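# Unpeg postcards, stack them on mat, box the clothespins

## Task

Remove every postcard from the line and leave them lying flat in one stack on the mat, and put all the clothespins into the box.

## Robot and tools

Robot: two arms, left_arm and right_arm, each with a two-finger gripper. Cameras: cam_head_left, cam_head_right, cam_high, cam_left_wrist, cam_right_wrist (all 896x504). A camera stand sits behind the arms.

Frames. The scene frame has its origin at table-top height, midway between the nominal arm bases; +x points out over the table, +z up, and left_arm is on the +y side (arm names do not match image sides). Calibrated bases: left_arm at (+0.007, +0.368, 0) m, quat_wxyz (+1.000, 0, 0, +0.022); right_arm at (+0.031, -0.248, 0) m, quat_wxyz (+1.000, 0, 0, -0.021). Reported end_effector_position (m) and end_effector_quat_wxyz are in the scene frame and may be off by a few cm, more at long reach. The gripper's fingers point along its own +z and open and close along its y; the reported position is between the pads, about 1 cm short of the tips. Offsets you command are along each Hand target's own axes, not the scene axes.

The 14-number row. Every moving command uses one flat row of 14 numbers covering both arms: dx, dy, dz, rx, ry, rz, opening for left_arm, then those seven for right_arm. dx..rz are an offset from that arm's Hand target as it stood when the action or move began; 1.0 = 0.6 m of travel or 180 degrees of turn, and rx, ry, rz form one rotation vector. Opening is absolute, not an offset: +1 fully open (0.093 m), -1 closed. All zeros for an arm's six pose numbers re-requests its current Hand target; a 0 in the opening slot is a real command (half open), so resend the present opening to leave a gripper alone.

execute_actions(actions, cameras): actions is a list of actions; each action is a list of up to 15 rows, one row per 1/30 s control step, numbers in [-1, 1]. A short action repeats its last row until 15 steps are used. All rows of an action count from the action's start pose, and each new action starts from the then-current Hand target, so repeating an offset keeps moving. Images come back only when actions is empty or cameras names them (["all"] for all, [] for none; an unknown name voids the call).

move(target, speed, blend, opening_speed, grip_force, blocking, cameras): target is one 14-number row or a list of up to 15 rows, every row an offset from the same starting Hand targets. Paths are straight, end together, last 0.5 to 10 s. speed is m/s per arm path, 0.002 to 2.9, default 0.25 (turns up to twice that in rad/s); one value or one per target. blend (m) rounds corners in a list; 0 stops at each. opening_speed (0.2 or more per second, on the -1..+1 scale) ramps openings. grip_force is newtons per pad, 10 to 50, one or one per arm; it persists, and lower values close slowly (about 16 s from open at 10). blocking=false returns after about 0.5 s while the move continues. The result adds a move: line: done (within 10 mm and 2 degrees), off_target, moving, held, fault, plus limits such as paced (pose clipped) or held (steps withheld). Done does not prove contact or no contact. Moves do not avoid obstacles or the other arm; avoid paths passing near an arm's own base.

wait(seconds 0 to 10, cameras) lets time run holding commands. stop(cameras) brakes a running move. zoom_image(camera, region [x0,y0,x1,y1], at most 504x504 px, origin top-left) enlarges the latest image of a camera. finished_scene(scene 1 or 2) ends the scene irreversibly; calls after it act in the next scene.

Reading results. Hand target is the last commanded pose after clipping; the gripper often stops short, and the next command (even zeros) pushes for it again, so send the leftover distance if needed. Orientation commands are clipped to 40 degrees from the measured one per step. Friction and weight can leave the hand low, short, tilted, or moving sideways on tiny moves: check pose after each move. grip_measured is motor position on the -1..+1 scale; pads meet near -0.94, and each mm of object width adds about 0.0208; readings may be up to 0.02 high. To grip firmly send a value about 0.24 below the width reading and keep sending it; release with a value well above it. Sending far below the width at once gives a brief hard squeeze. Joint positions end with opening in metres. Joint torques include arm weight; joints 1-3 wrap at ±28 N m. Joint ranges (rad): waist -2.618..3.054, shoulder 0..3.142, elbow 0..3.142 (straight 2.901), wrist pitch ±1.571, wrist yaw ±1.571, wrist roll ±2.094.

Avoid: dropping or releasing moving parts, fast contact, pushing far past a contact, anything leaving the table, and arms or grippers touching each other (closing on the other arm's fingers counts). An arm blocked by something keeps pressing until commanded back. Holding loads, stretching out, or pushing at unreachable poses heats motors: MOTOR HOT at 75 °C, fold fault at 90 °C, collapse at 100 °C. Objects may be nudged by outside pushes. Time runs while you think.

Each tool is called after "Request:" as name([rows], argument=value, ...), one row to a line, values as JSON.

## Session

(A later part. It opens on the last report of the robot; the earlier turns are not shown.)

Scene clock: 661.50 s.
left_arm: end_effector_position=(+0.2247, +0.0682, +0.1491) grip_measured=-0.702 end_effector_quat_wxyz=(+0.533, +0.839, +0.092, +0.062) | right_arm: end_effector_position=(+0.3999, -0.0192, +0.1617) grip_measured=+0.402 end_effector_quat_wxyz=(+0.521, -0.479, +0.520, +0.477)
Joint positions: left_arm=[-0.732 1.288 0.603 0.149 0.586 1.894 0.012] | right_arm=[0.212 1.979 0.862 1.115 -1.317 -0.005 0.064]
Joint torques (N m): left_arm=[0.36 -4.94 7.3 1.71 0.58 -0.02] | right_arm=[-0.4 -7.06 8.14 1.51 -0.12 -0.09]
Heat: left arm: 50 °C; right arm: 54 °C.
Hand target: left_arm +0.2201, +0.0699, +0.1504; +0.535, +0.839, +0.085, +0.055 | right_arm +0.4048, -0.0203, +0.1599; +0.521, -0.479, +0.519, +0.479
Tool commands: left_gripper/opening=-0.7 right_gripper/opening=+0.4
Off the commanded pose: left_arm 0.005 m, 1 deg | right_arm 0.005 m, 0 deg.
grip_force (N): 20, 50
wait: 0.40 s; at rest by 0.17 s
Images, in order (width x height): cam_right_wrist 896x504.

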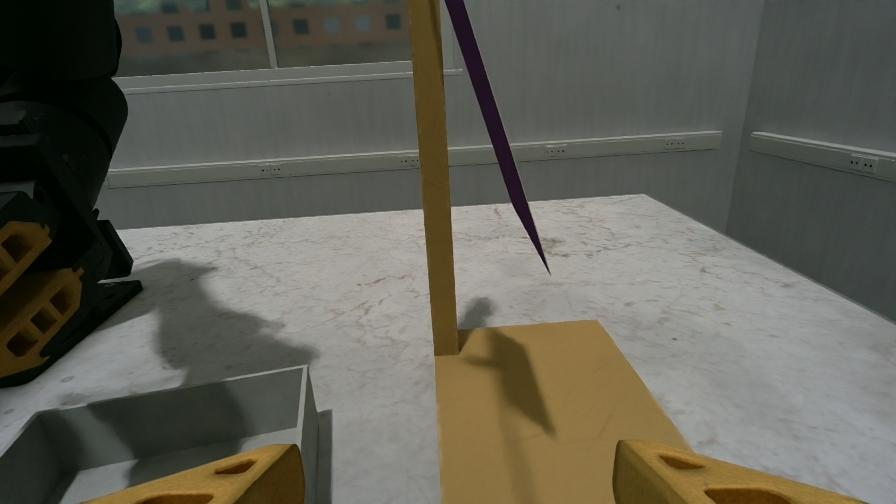

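Request:
move(target=[0,0,0,0,0,0,-0.7,-0.013,0.027,0.132,0,0,0,1.0], speed=0.08, cameras=["cam_right_wrist"])

Request:
wait(seconds=0.3, cameras=["cam_right_wrist","cam_head_left"])

Scene clock: 668.13 s.
left_arm: end_effector_position=(+0.2247, +0.0682, +0.1491) grip_measured=-0.702 end_effector_quat_wxyz=(+0.533, +0.839, +0.092, +0.062) | right_arm: end_effector_position=(+0.3892, +0.0568, +0.1726) grip_measured=+1.000 end_effector_quat_wxyz=(+0.526, -0.485, +0.511, +0.477)
Joint positions: left_arm=[-0.732 1.288 0.603 0.149 0.586 1.894 0.012] | right_arm=[0.418 1.988 0.923 1.085 -1.121 -0.005 0.093]
Joint torques (N m): left_arm=[0.32 -4.96 7.31 1.73 0.59 -0.02] | right_arm=[0.31 -7.42 8.64 1.42 0.07 -0.08]
Heat: left arm: 48 °C; right arm: 54 °C.
Hand target: left_arm +0.2201, +0.0699, +0.1504; +0.535, +0.839, +0.085, +0.055 | right_arm +0.3952, +0.0600, +0.1677; +0.521, -0.479, +0.519, +0.479
Off the commanded pose: left_arm 0.005 m, 1 deg | right_arm 0.008 m, 1 deg.
grip_force (N): 20, 50
move: done
Images, in order (width x height): cam_right_wrist 896x504.

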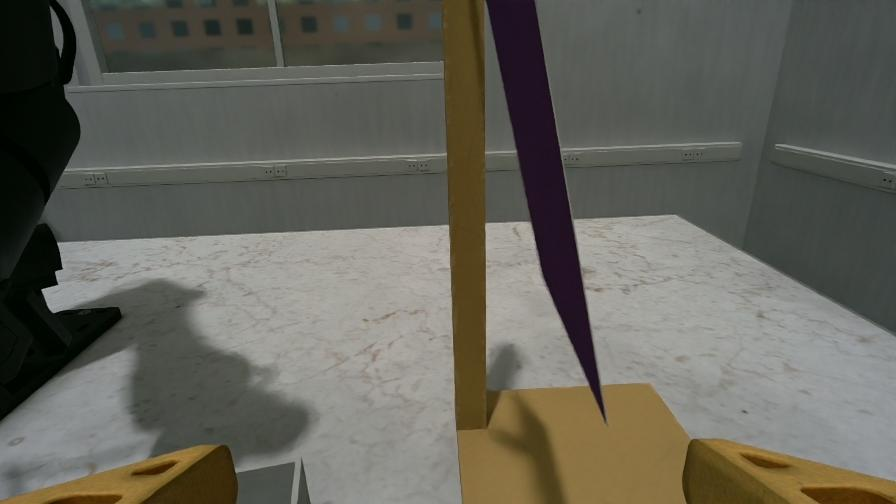

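Scene clock: 668.43 s.
left_arm: end_effector_position=(+0.2247, +0.0682, +0.1491) grip_measured=-0.702 end_effector_quat_wxyz=(+0.533, +0.839, +0.092, +0.062) | right_arm: end_effector_position=(+0.3893, +0.0568, +0.1725) grip_measured=+1.000 end_effector_quat_wxyz=(+0.526, -0.485, +0.511, +0.477)
Joint positions: left_arm=[-0.732 1.288 0.603 0.149 0.586 1.894 0.012] | right_arm=[0.418 1.988 0.923 1.084 -1.121 -0.005 0.093]
Joint torques (N m): left_arm=[0.35 -4.88 7.32 1.72 0.58 -0.03] | right_arm=[0.32 -7.43 8.59 1.43 0.08 -0.09]
Heat: left arm: 48 °C; right arm: 54 °C.
Hand target: left_arm +0.2201, +0.0699, +0.1504; +0.535, +0.839, +0.085, +0.055 | right_arm +0.3952, +0.0600, +0.1677; +0.521, -0.479, +0.520, +0.479
Tool commands: left_gripper/opening=-0.7 right_gripper/opening=+1.0
Off the commanded pose: left_arm 0.005 m, 1 deg | right_arm 0.008 m, 1 deg.
grip_force (N): 20, 50
wait: 0.30 s; at rest by 0.17 s
Images, in order (width x height): cam_head_left 896x504, cam_right_wrist 896x504.

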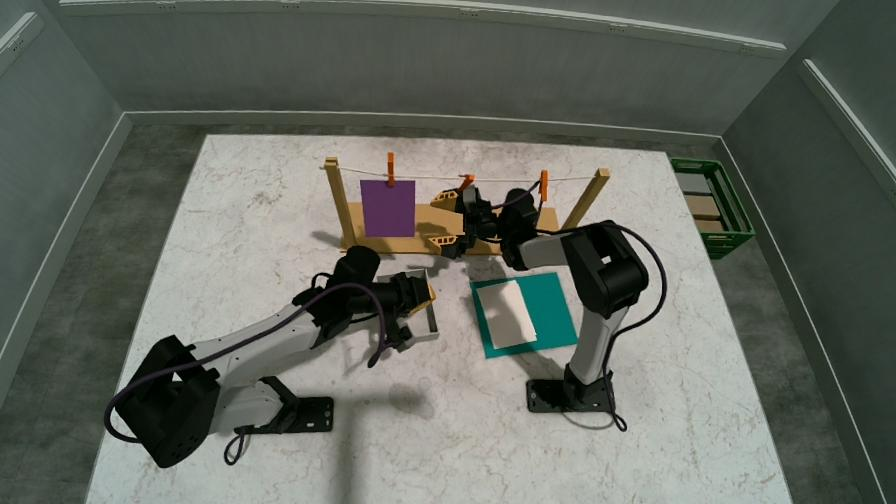

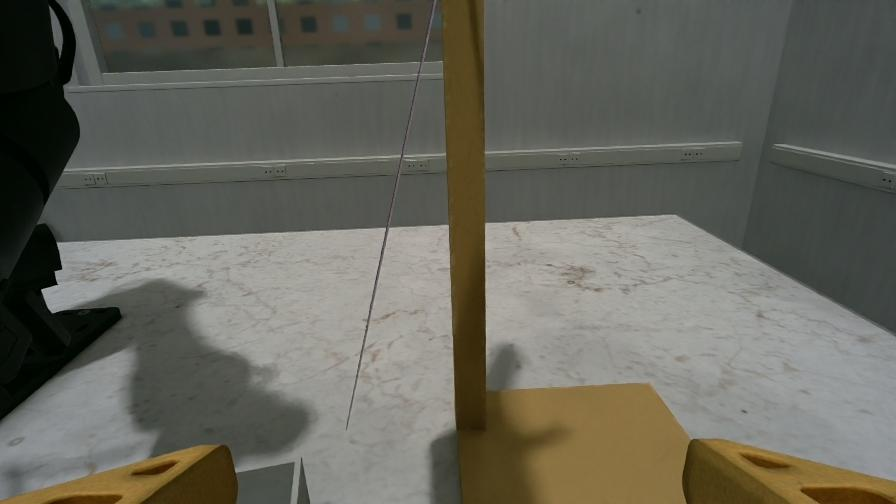

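Request:
move(target=[0,0,0,0,0,0,-0.7,-0.03,0.009,0.111,0,0,0,1.0], speed=0.06, cameras=["cam_right_wrist","cam_head_left"])

Request:
wait(seconds=0.3, cameras=["cam_right_wrist","cam_high"])

Scene clock: 673.50 s.
left_arm: end_effector_position=(+0.2247, +0.0682, +0.1491) grip_measured=-0.702 end_effector_quat_wxyz=(+0.533, +0.839, +0.092, +0.062) | right_arm: end_effector_position=(+0.3901, +0.1221, +0.1916) grip_measured=+1.000 end_effector_quat_wxyz=(+0.526, -0.484, +0.510, +0.478)
Joint positions: left_arm=[-0.732 1.288 0.603 0.149 0.586 1.894 0.012] | right_arm=[0.569 2.021 1.078 0.963 -0.969 -0.004 0.093]
Joint torques (N m): left_arm=[0.36 -4.92 7.28 1.72 0.58 -0.01] | right_arm=[0.4 -8.2 9.43 1.5 0.08 -0.1]
Heat: left arm: 47 °C; right arm: 55 °C.
Hand target: left_arm +0.2201, +0.0699, +0.1504; +0.535, +0.839, +0.085, +0.055 | right_arm +0.3951, +0.1269, +0.1858; +0.521, -0.479, +0.519, +0.480
Off the commanded pose: left_arm 0.005 m, 1 deg | right_arm 0.009 m, 1 deg.
grip_force (N): 20, 50
move: done
Images, in order (width x height): cam_head_left 896x504, cam_right_wrist 896x504.

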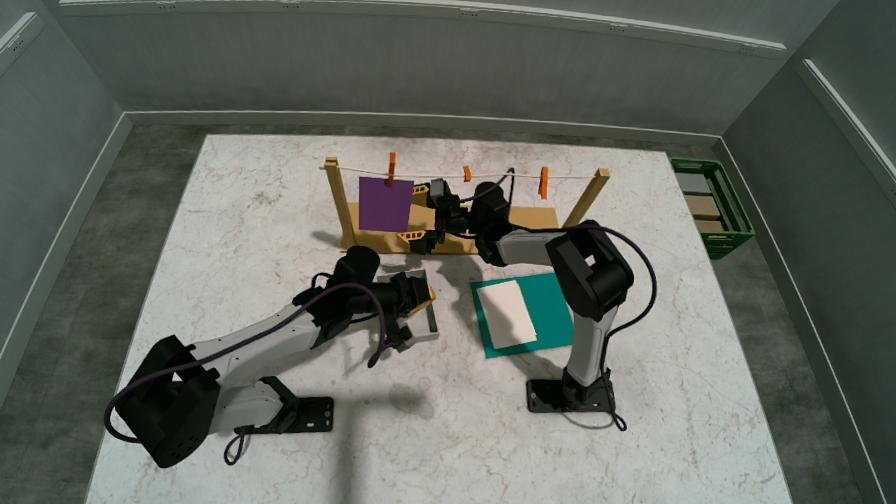

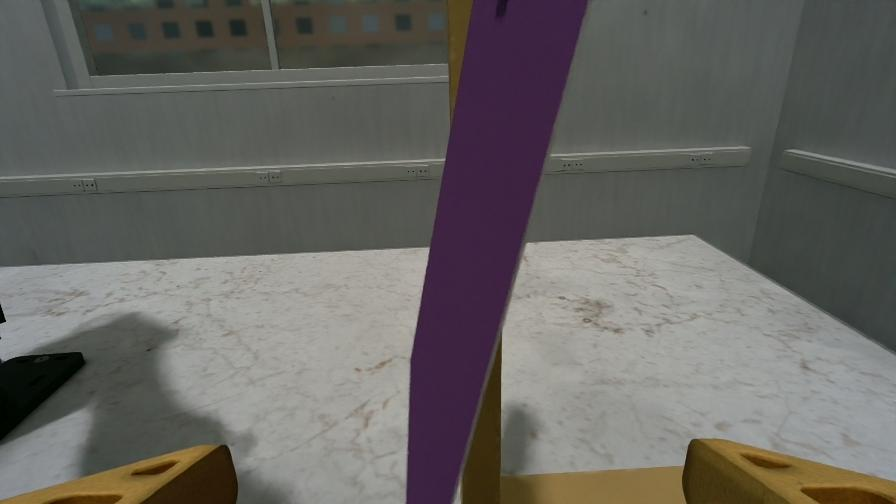

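Scene clock: 673.80 s.
left_arm: end_effector_position=(+0.2247, +0.0682, +0.1491) grip_measured=-0.702 end_effector_quat_wxyz=(+0.533, +0.839, +0.092, +0.062) | right_arm: end_effector_position=(+0.3901, +0.1221, +0.1915) grip_measured=+1.000 end_effector_quat_wxyz=(+0.526, -0.483, +0.511, +0.478)
Joint positions: left_arm=[-0.732 1.288 0.603 0.149 0.586 1.894 0.012] | right_arm=[0.569 2.021 1.078 0.962 -0.968 -0.004 0.093]
Joint torques (N m): left_arm=[0.39 -4.93 7.28 1.72 0.59 -0.03] | right_arm=[0.4 -8.24 9.43 1.53 0.08 -0.09]
Heat: left arm: 47 °C; right arm: 55 °C.
Hand target: left_arm +0.2201, +0.0699, +0.1504; +0.535, +0.839, +0.085, +0.055 | right_arm +0.3951, +0.1269, +0.1858; +0.521, -0.479, +0.519, +0.480
Tool commands: left_gripper/opening=-0.7 right_gripper/opening=+1.0
Off the commanded pose: left_arm 0.005 m, 1 deg | right_arm 0.009 m, 1 deg.
grip_force (N): 20, 50
wait: 0.30 s; at rest by 0.17 s
Images, in order (width x height): cam_high 896x504, cam_right_wrist 896x504.

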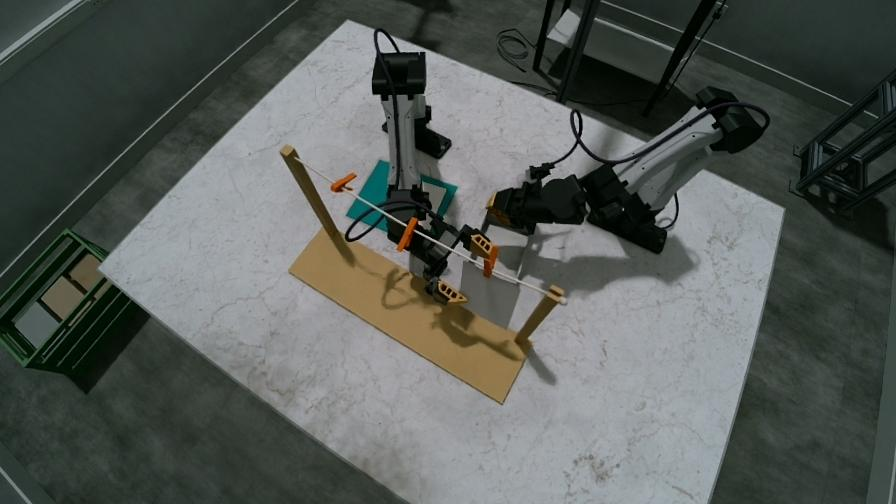

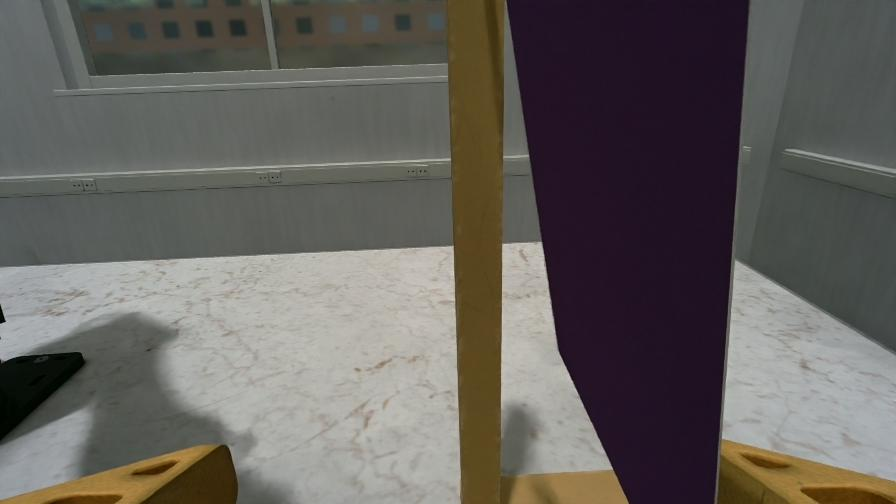

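Request:
move(target=[0,0,0,0,0,0,-0.7,0.022,0,0,0,0,0,-1], speed=0.06, grip_force=[20,20], opening_speed=0.4, cameras=["cam_right_wrist","cam_head_left"])

Request:
wait(seconds=4, cameras=["cam_right_wrist","cam_high","cam_head_left"])

Scene clock: 685.17 s.
left_arm: end_effector_position=(+0.2247, +0.0682, +0.1491) grip_measured=-0.702 end_effector_quat_wxyz=(+0.533, +0.839, +0.092, +0.062) | right_arm: end_effector_position=(+0.3924, +0.1233, +0.1786) grip_measured=-0.983 end_effector_quat_wxyz=(+0.522, -0.482, +0.515, +0.479)
Joint positions: left_arm=[-0.732 1.288 0.603 0.149 0.586 1.894 0.012] | right_arm=[0.569 2.056 1.078 0.984 -0.968 -0.004 0]
Joint torques (N m): left_arm=[0.34 -4.92 7.3 1.72 0.58 -0.03] | right_arm=[0.42 -8.42 8.17 1.76 0.05 -0.1]
Heat: left arm: 46 °C; right arm: 54 °C.
Hand target: left_arm +0.2201, +0.0699, +0.1504; +0.535, +0.839, +0.085, +0.055 | right_arm +0.3951, +0.1269, +0.1727; +0.521, -0.479, +0.519, +0.479
Off the commanded pose: left_arm 0.005 m, 1 deg | right_arm 0.007 m, 1 deg.
grip_force (N): 20, 20
move: done
Images, in order (width x height): cam_head_left 896x504, cam_right_wrist 896x504.

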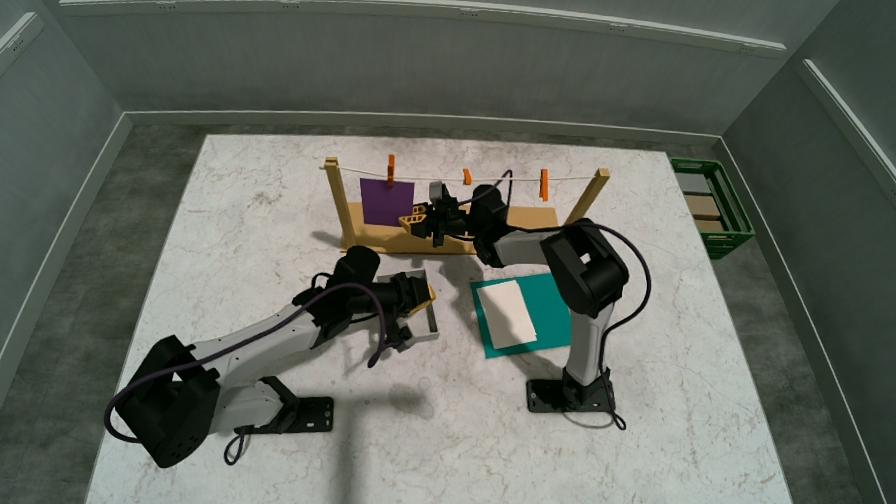

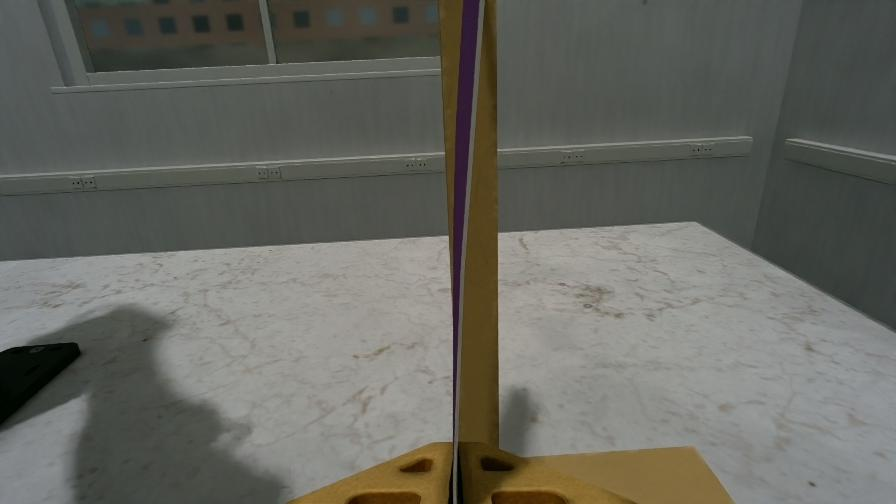

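Scene clock: 689.17 s.
left_arm: end_effector_position=(+0.2247, +0.0682, +0.1491) grip_measured=-0.702 end_effector_quat_wxyz=(+0.533, +0.839, +0.092, +0.062) | right_arm: end_effector_position=(+0.3924, +0.1233, +0.1786) grip_measured=-0.988 end_effector_quat_wxyz=(+0.522, -0.482, +0.515, +0.479)
Joint positions: left_arm=[-0.732 1.288 0.603 0.149 0.586 1.894 0.012] | right_arm=[0.569 2.056 1.078 0.984 -0.968 -0.004 0]
Joint torques (N m): left_arm=[0.32 -4.93 7.3 1.71 0.58 -0.01] | right_arm=[0.46 -8.43 8.14 1.77 0.06 -0.09]
Heat: left arm: 45 °C; right arm: 53 °C.
Hand target: left_arm +0.2201, +0.0699, +0.1504; +0.535, +0.839, +0.085, +0.055 | right_arm +0.3951, +0.1269, +0.1727; +0.521, -0.479, +0.519, +0.479
Tool commands: left_gripper/opening=-0.7 right_gripper/opening=-1.0
Off the commanded pose: left_arm 0.005 m, 1 deg | right_arm 0.007 m, 1 deg.
grip_force (N): 20, 20
wait: 4.00 s; at rest by 0.17 s
Images, in order (width x height): cam_head_left 896x504, cam_high 896x504, cam_right_wrist 896x504.

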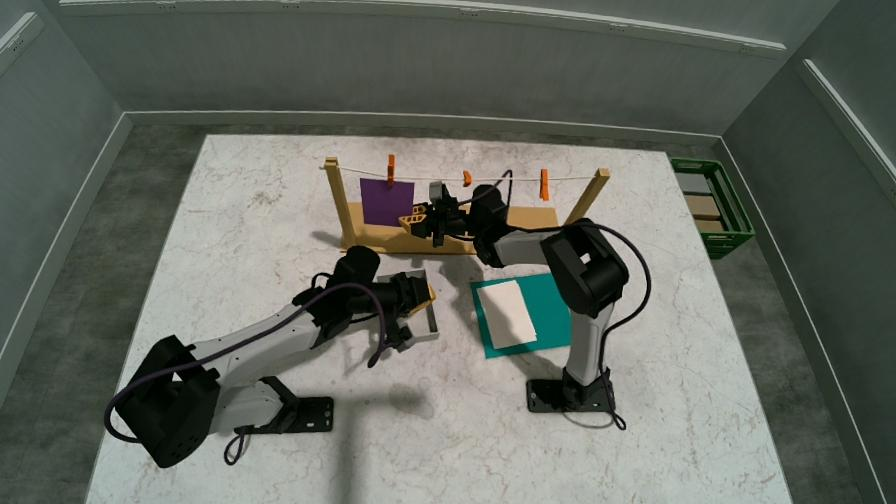

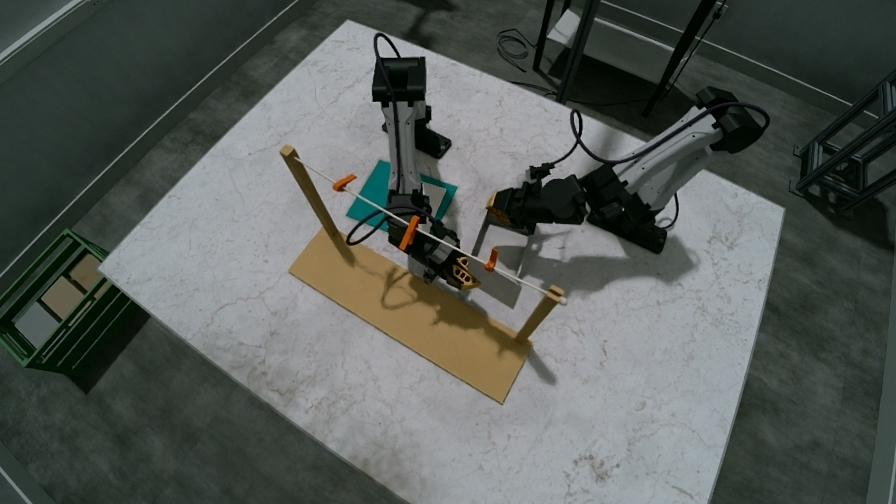

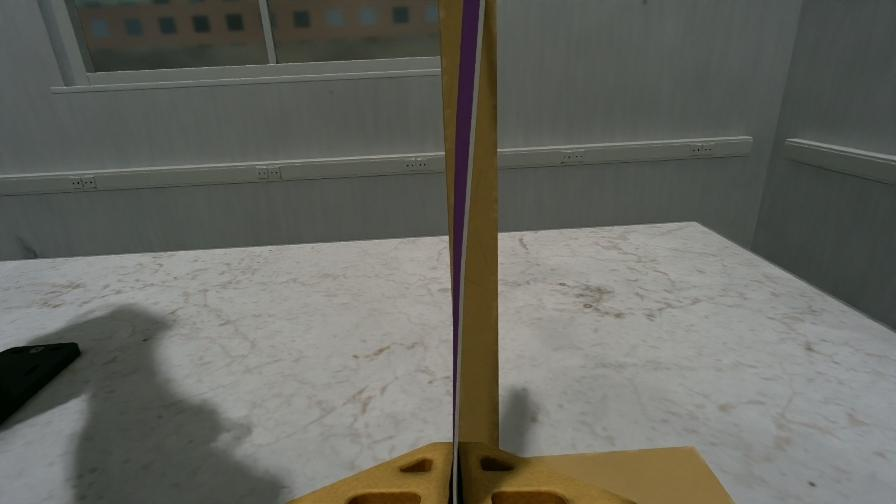

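Request:
move(target=[0,0,0,0,0,0,-0.7,0.07,0,0,0,0,0,-1], speed=0.05, cameras=["cam_right_wrist","cam_head_left","cam_high"])

Request:
zoom_image(camera="cam_head_left", region=[320, 130, 500, 270])

Request:
zoom_image(camera="cam_high", region=[380, 200, 600, 360])

Scene clock: 692.60 s.
left_arm: end_effector_position=(+0.2247, +0.0682, +0.1491) grip_measured=-0.702 end_effector_quat_wxyz=(+0.533, +0.839, +0.092, +0.062) | right_arm: end_effector_position=(+0.3962, +0.1254, +0.1420) grip_measured=-0.988 end_effector_quat_wxyz=(+0.527, -0.483, +0.511, +0.478)
Joint positions: left_arm=[-0.732 1.288 0.603 0.149 0.586 1.894 0.012] | right_arm=[0.569 2.177 1.072 1.126 -0.967 -0.004 0]
Joint torques (N m): left_arm=[0.4 -4.93 7.28 1.72 0.58 -0.02] | right_arm=[0.46 -8.94 5.86 1.75 0.05 -0.1]
Heat: left arm: 45 °C; right arm: 53 °C.
Hand target: left_arm +0.2201, +0.0699, +0.1504; +0.535, +0.839, +0.085, +0.055 | right_arm +0.3951, +0.1270, +0.1308; +0.521, -0.479, +0.519, +0.480
Off the commanded pose: left_arm 0.005 m, 1 deg | right_arm 0.011 m, 1 deg.
grip_force (N): 20, 20
move: off_target (right_arm)
Images, in order (width x height): cam_head_left 896x504, cam_high 896x504, cam_right_wrist 896x504.

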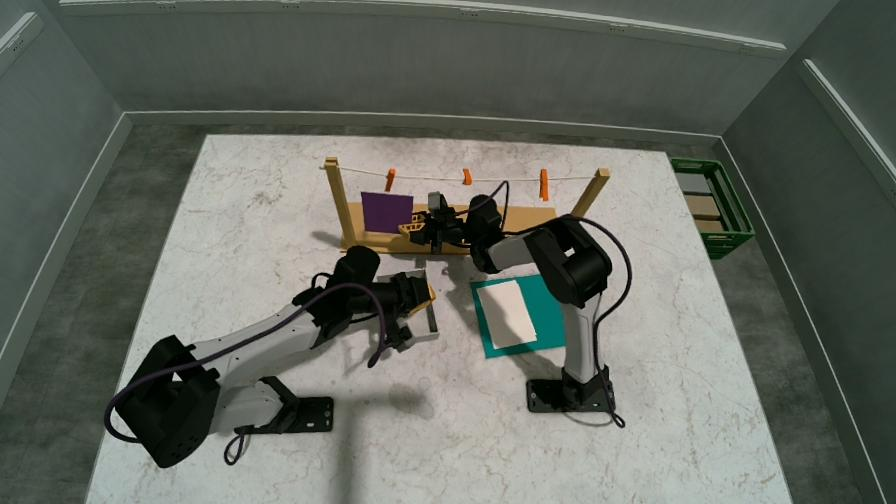

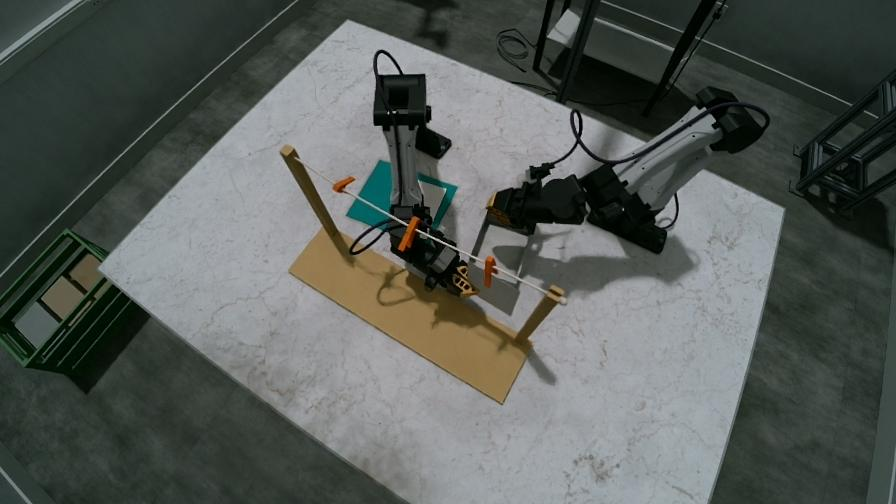

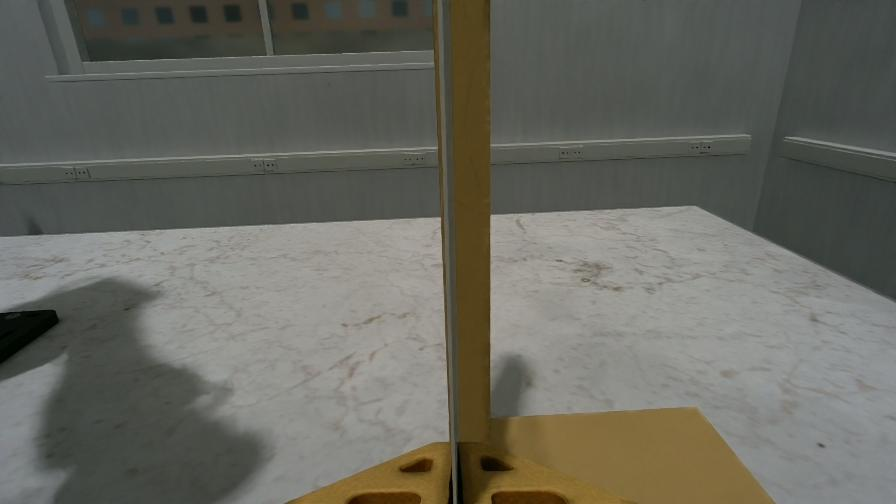

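Scaled by 2.800 from the camera's 896x504 image, which has a finer 1280x720 frame.

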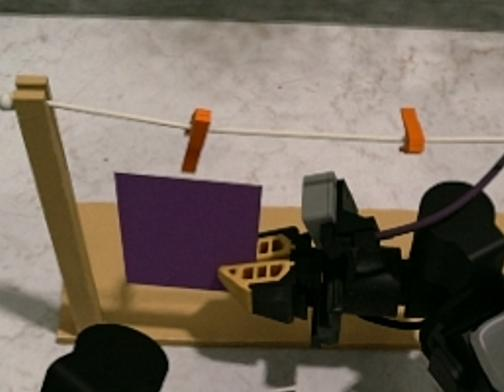

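Scaled by 2.291 from the camera's 896x504 image, which has a finer 1280x720 frame.

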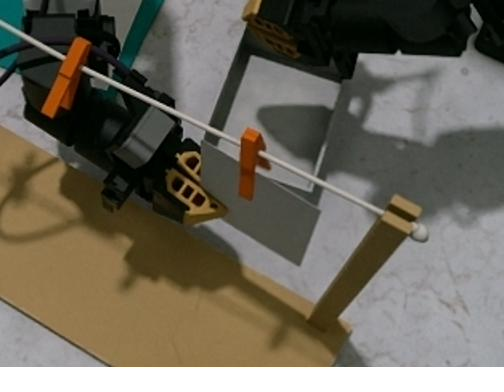

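Request:
move([
  [0,0,0,0,0,0,-0.7,-0.032,-0.006,-0.287,0,0,0,-1],
  [0.017,0.087,-0.13,0,0,0,-0.7,-0.082,0.133,-0.323,0,0,0,-1],
], speed=0.13, blend=0.02, cameras=["cam_right_wrist","cam_head_left","cam_high"])

Scene clock: 701.00 s.
left_arm: end_effector_position=(+0.2221, +0.1205, +0.2198) grip_measured=-0.702 end_effector_quat_wxyz=(+0.526, +0.843, +0.097, +0.055) | right_arm: end_effector_position=(+0.3026, -0.0575, +0.1776) grip_measured=-0.988 end_effector_quat_wxyz=(+0.523, -0.481, +0.517, +0.478)
Joint positions: left_arm=[-0.544 1.082 0.808 -0.365 0.742 2.025 0.012] | right_arm=[0.128 1.624 0.457 1.189 -1.404 0.013 0]
Joint torques (N m): left_arm=[0.32 -2.99 10.18 1.52 0.67 0.02] | right_arm=[-0.54 -7.19 5.07 1.25 -0.1 -0.09]
Heat: left arm: 44 °C; right arm: 53 °C.
Hand target: left_arm +0.2202, +0.1196, +0.2307; +0.535, +0.839, +0.085, +0.055 | right_arm +0.2998, -0.0598, +0.1794; +0.520, -0.479, +0.520, +0.480
Off the commanded pose: left_arm 0.011 m, 2 deg | right_arm 0.004 m, 0 deg.
grip_force (N): 20, 20
move: off_target (left_arm)
Images, in order (width x height): cam_head_left 896x504, cam_high 896x504, cam_right_wrist 896x504.

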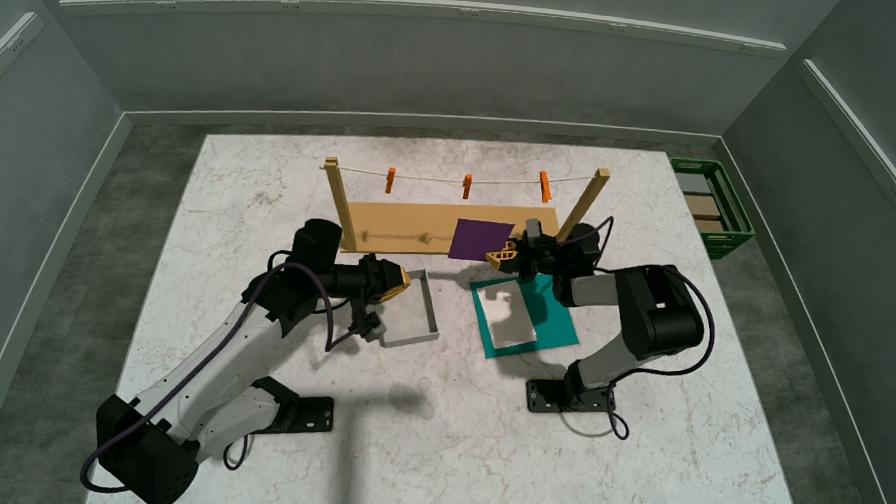

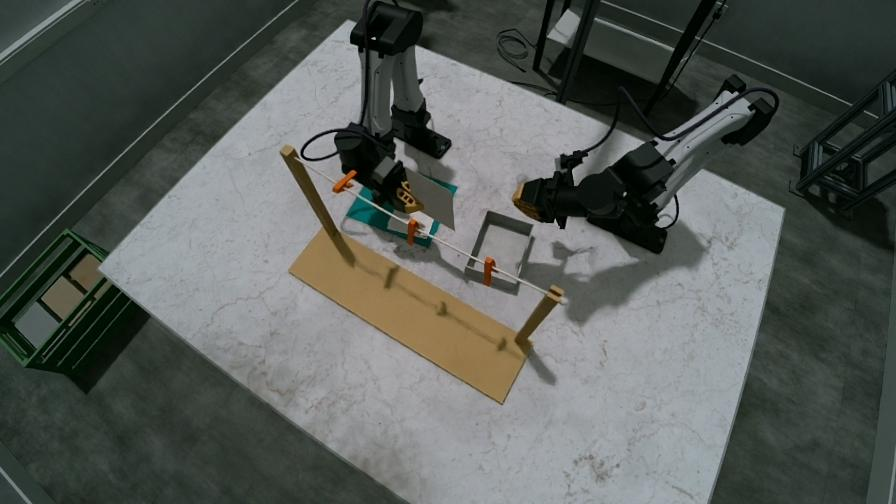

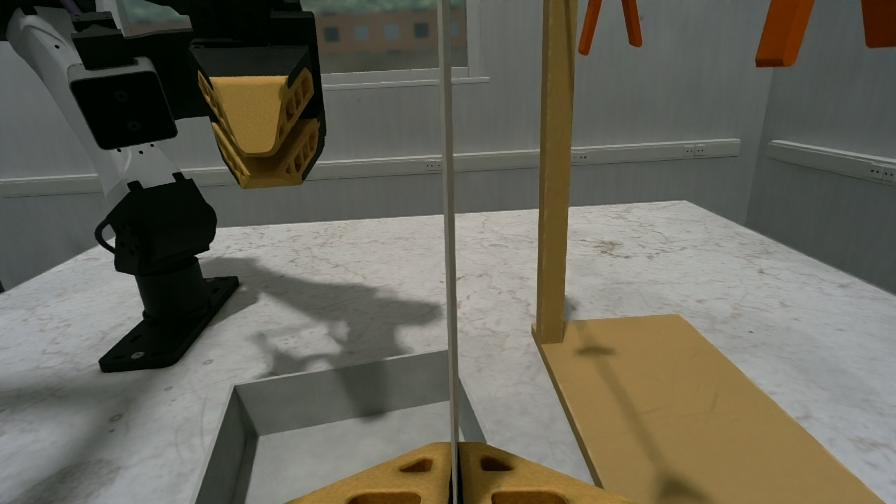

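Request:
move(target=[0,0,0,0,0,0,-0.7,-0.033,0.046,-0.054,0.0587,0.1577,0.4753,-1], speed=0.2, cameras=["cam_right_wrist","cam_head_left","cam_head_right"])

Scene clock: 727.00 s.
left_arm: end_effector_position=(+0.2220, +0.1205, +0.2196) grip_measured=-0.702 end_effector_quat_wxyz=(+0.526, +0.843, +0.097, +0.055) | right_arm: end_effector_position=(+0.2658, -0.0874, +0.2009) grip_measured=-0.988 end_effector_quat_wxyz=(-0.021, -0.065, +0.838, +0.541)
Joint positions: left_arm=[-0.544 1.082 0.808 -0.366 0.742 2.026 0.012] | right_arm=[0.074 1.559 1.183 -1.38 -1.137 -0.243 0]
Joint torques (N m): left_arm=[0.36 -2.99 10.19 1.55 0.67 0.01] | right_arm=[-0.55 -3.9 8.68 -0.16 -0.49 -0.04]
Heat: left arm: 46 °C; right arm: 52 °C.
Hand target: left_arm +0.2202, +0.1196, +0.2307; +0.535, +0.839, +0.085, +0.055 | right_arm +0.2697, -0.0900, +0.1991; -0.032, -0.051, +0.842, +0.536
Off the commanded pose: left_arm 0.011 m, 2 deg | right_arm 0.005 m, 2 deg.
grip_force (N): 20, 20
move: off_target (left_arm)
Images, in order (width x height): cam_head_left 896x504, cam_head_right 896x504, cam_right_wrist 896x504.

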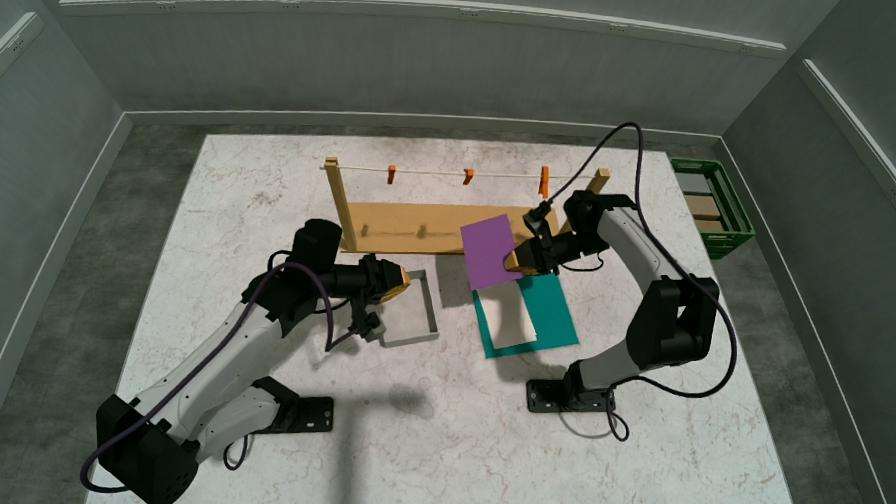

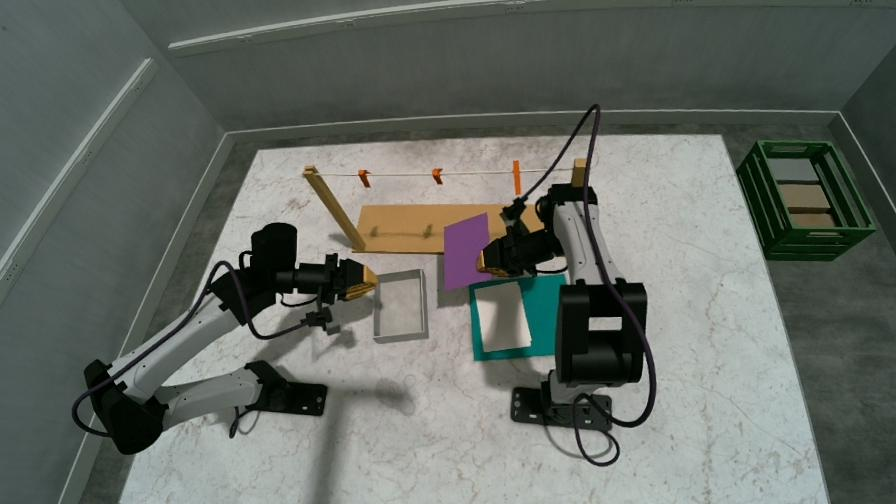

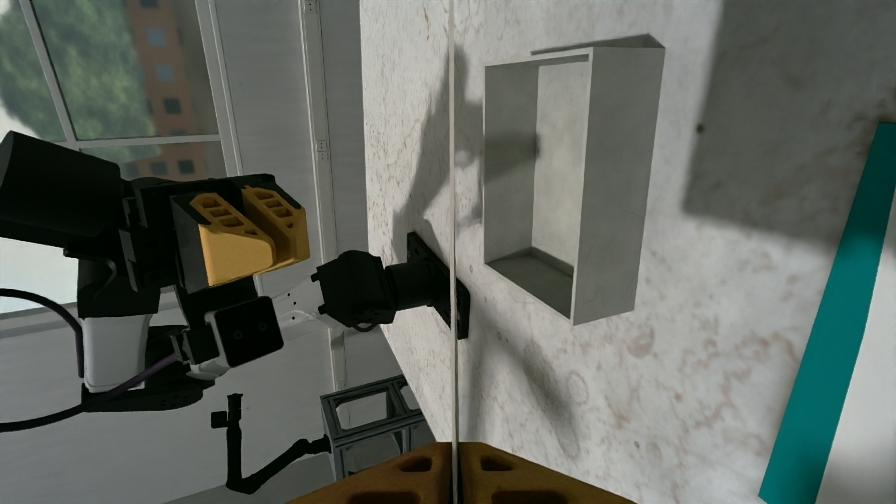

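Request:
move(target=[0,0,0,0,0,0,-0.7,0.1135,-0.165,-0.038,0,0,0,-1], speed=0.12, cameras=["cam_head_left","cam_head_right"])

Request:
zoom_image(camera="cam_head_left", region=[440, 240, 600, 370])

Request:
zoom_image(camera="cam_head_right", region=[420, 240, 580, 370])

Scene clock: 732.40 s.
left_arm: end_effector_position=(+0.2220, +0.1205, +0.2196) grip_measured=-0.702 end_effector_quat_wxyz=(+0.526, +0.843, +0.097, +0.055) | right_arm: end_effector_position=(+0.2116, -0.1598, +0.1208) grip_measured=-0.988 end_effector_quat_wxyz=(-0.025, -0.056, +0.845, +0.532)
Joint positions: left_arm=[-0.544 1.082 0.808 -0.366 0.742 2.026 0.012] | right_arm=[-0.266 1.637 0.871 -1.508 -0.966 -0.82 0]
Joint torques (N m): left_arm=[0.36 -2.97 10.21 1.55 0.67 0] | right_arm=[-0.42 -3.47 4.63 -0.95 -0.43 -0.35]
Heat: left arm: 47 °C; right arm: 52 °C.
Hand target: left_arm +0.2202, +0.1196, +0.2307; +0.535, +0.839, +0.085, +0.055 | right_arm +0.2097, -0.1602, +0.1190; -0.032, -0.051, +0.842, +0.536
Off the commanded pose: left_arm 0.011 m, 2 deg | right_arm 0.003 m, 1 deg.
grip_force (N): 20, 20
move: off_target (left_arm)
Images, in order (width x height): cam_head_left 896x504, cam_head_right 896x504.

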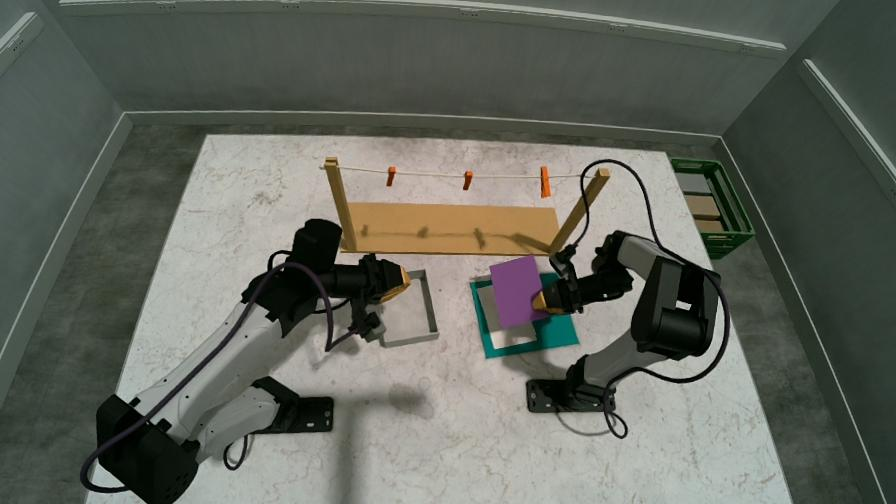

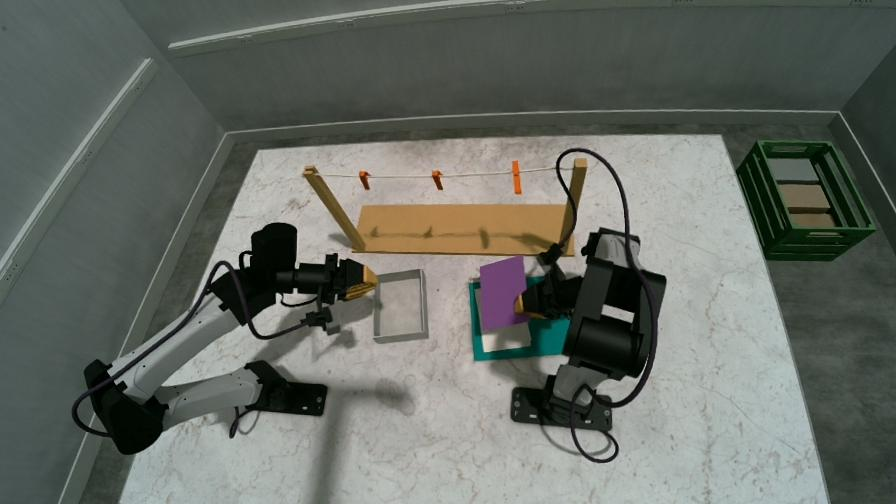

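Scaled by 3.150 from the camera's 896x504 image, which has a finer 1280x720 frame.

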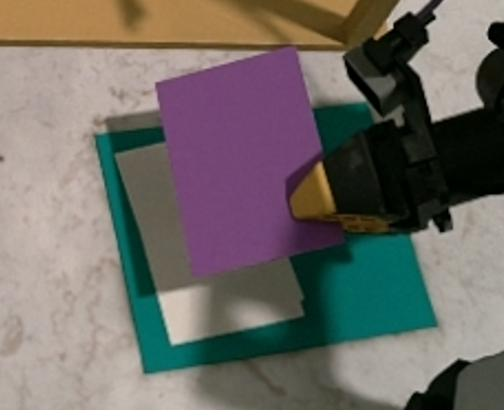

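Scaled by 3.150 from the camera's 896x504 image, which has a finer 1280x720 frame.

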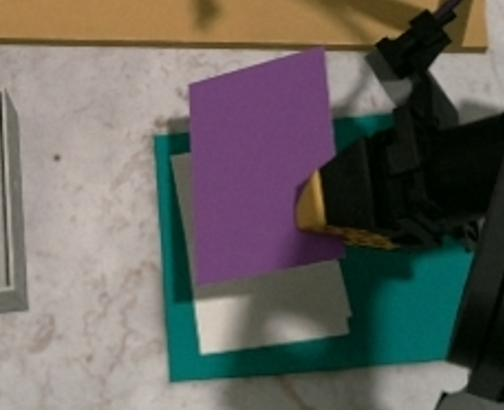

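Request:
move(target=[0,0,0,0,0,0,-0.7,0.0497,-0.088,0.048,0,0,0,-1], speed=0.08, cameras=["cam_head_left","cam_head_right"])

Request:
zoom_image(camera="cam_head_left", region=[440, 240, 600, 370])

Request:
zoom_image(camera="cam_head_right", region=[420, 240, 580, 370])

Scene clock: 738.47 s.
left_arm: end_effector_position=(+0.2220, +0.1205, +0.2196) grip_measured=-0.702 end_effector_quat_wxyz=(+0.526, +0.843, +0.097, +0.055) | right_arm: end_effector_position=(+0.1793, -0.1588, +0.0629) grip_measured=-0.988 end_effector_quat_wxyz=(-0.037, -0.050, +0.842, +0.536)
Joint positions: left_arm=[-0.544 1.082 0.808 -0.366 0.742 2.026 0.012] | right_arm=[-0.313 1.733 0.656 -1.276 -0.931 -0.882 0]
Joint torques (N m): left_arm=[0.35 -2.97 10.21 1.55 0.68 0] | right_arm=[-0.69 -3.22 3.1 -0.81 -0.39 -0.36]
Heat: left arm: 47 °C; right arm: 51 °C.
Hand target: left_arm +0.2202, +0.1196, +0.2307; +0.535, +0.839, +0.085, +0.055 | right_arm +0.1797, -0.1599, +0.0589; -0.032, -0.052, +0.842, +0.536
Off the commanded pose: left_arm 0.011 m, 2 deg | right_arm 0.004 m, 1 deg.
grip_force (N): 20, 20
move: off_target (left_arm)
Images, in order (width x height): cam_head_left 896x504, cam_head_right 896x504.

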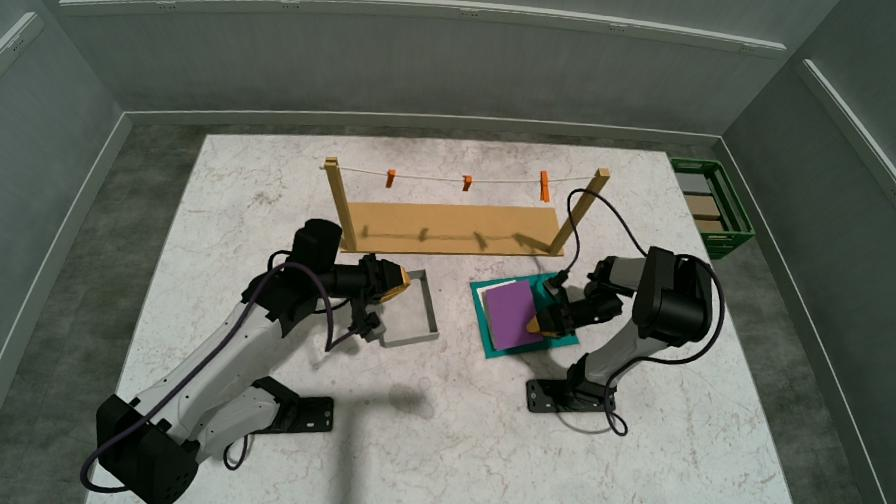

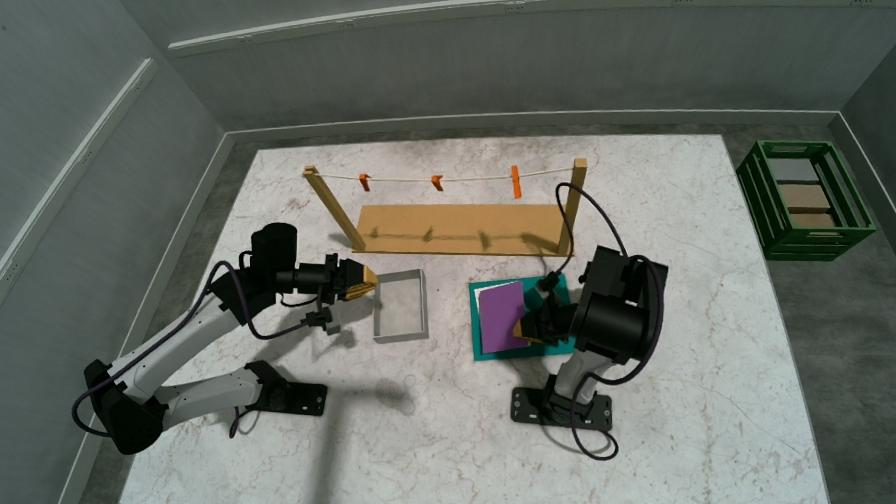

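Scaled by 3.150 from the camera's 896x504 image, which has a finer 1280x720 frame.

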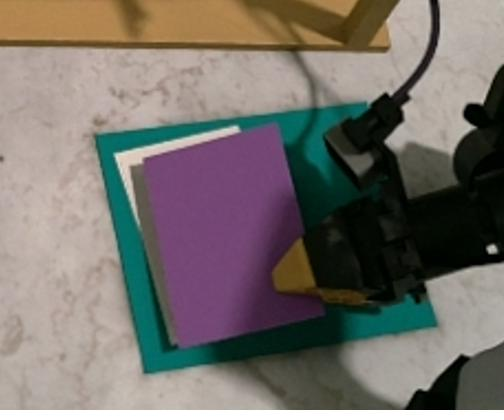

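Scaled by 3.150 from the camera's 896x504 image, which has a finer 1280x720 frame.

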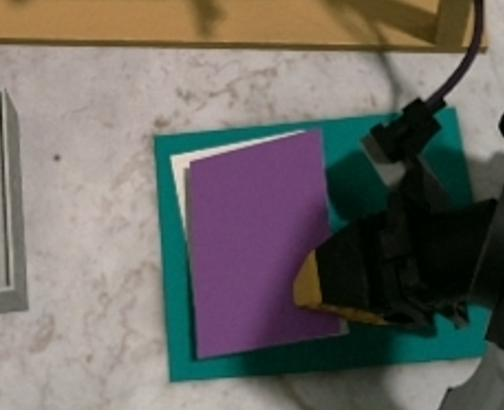

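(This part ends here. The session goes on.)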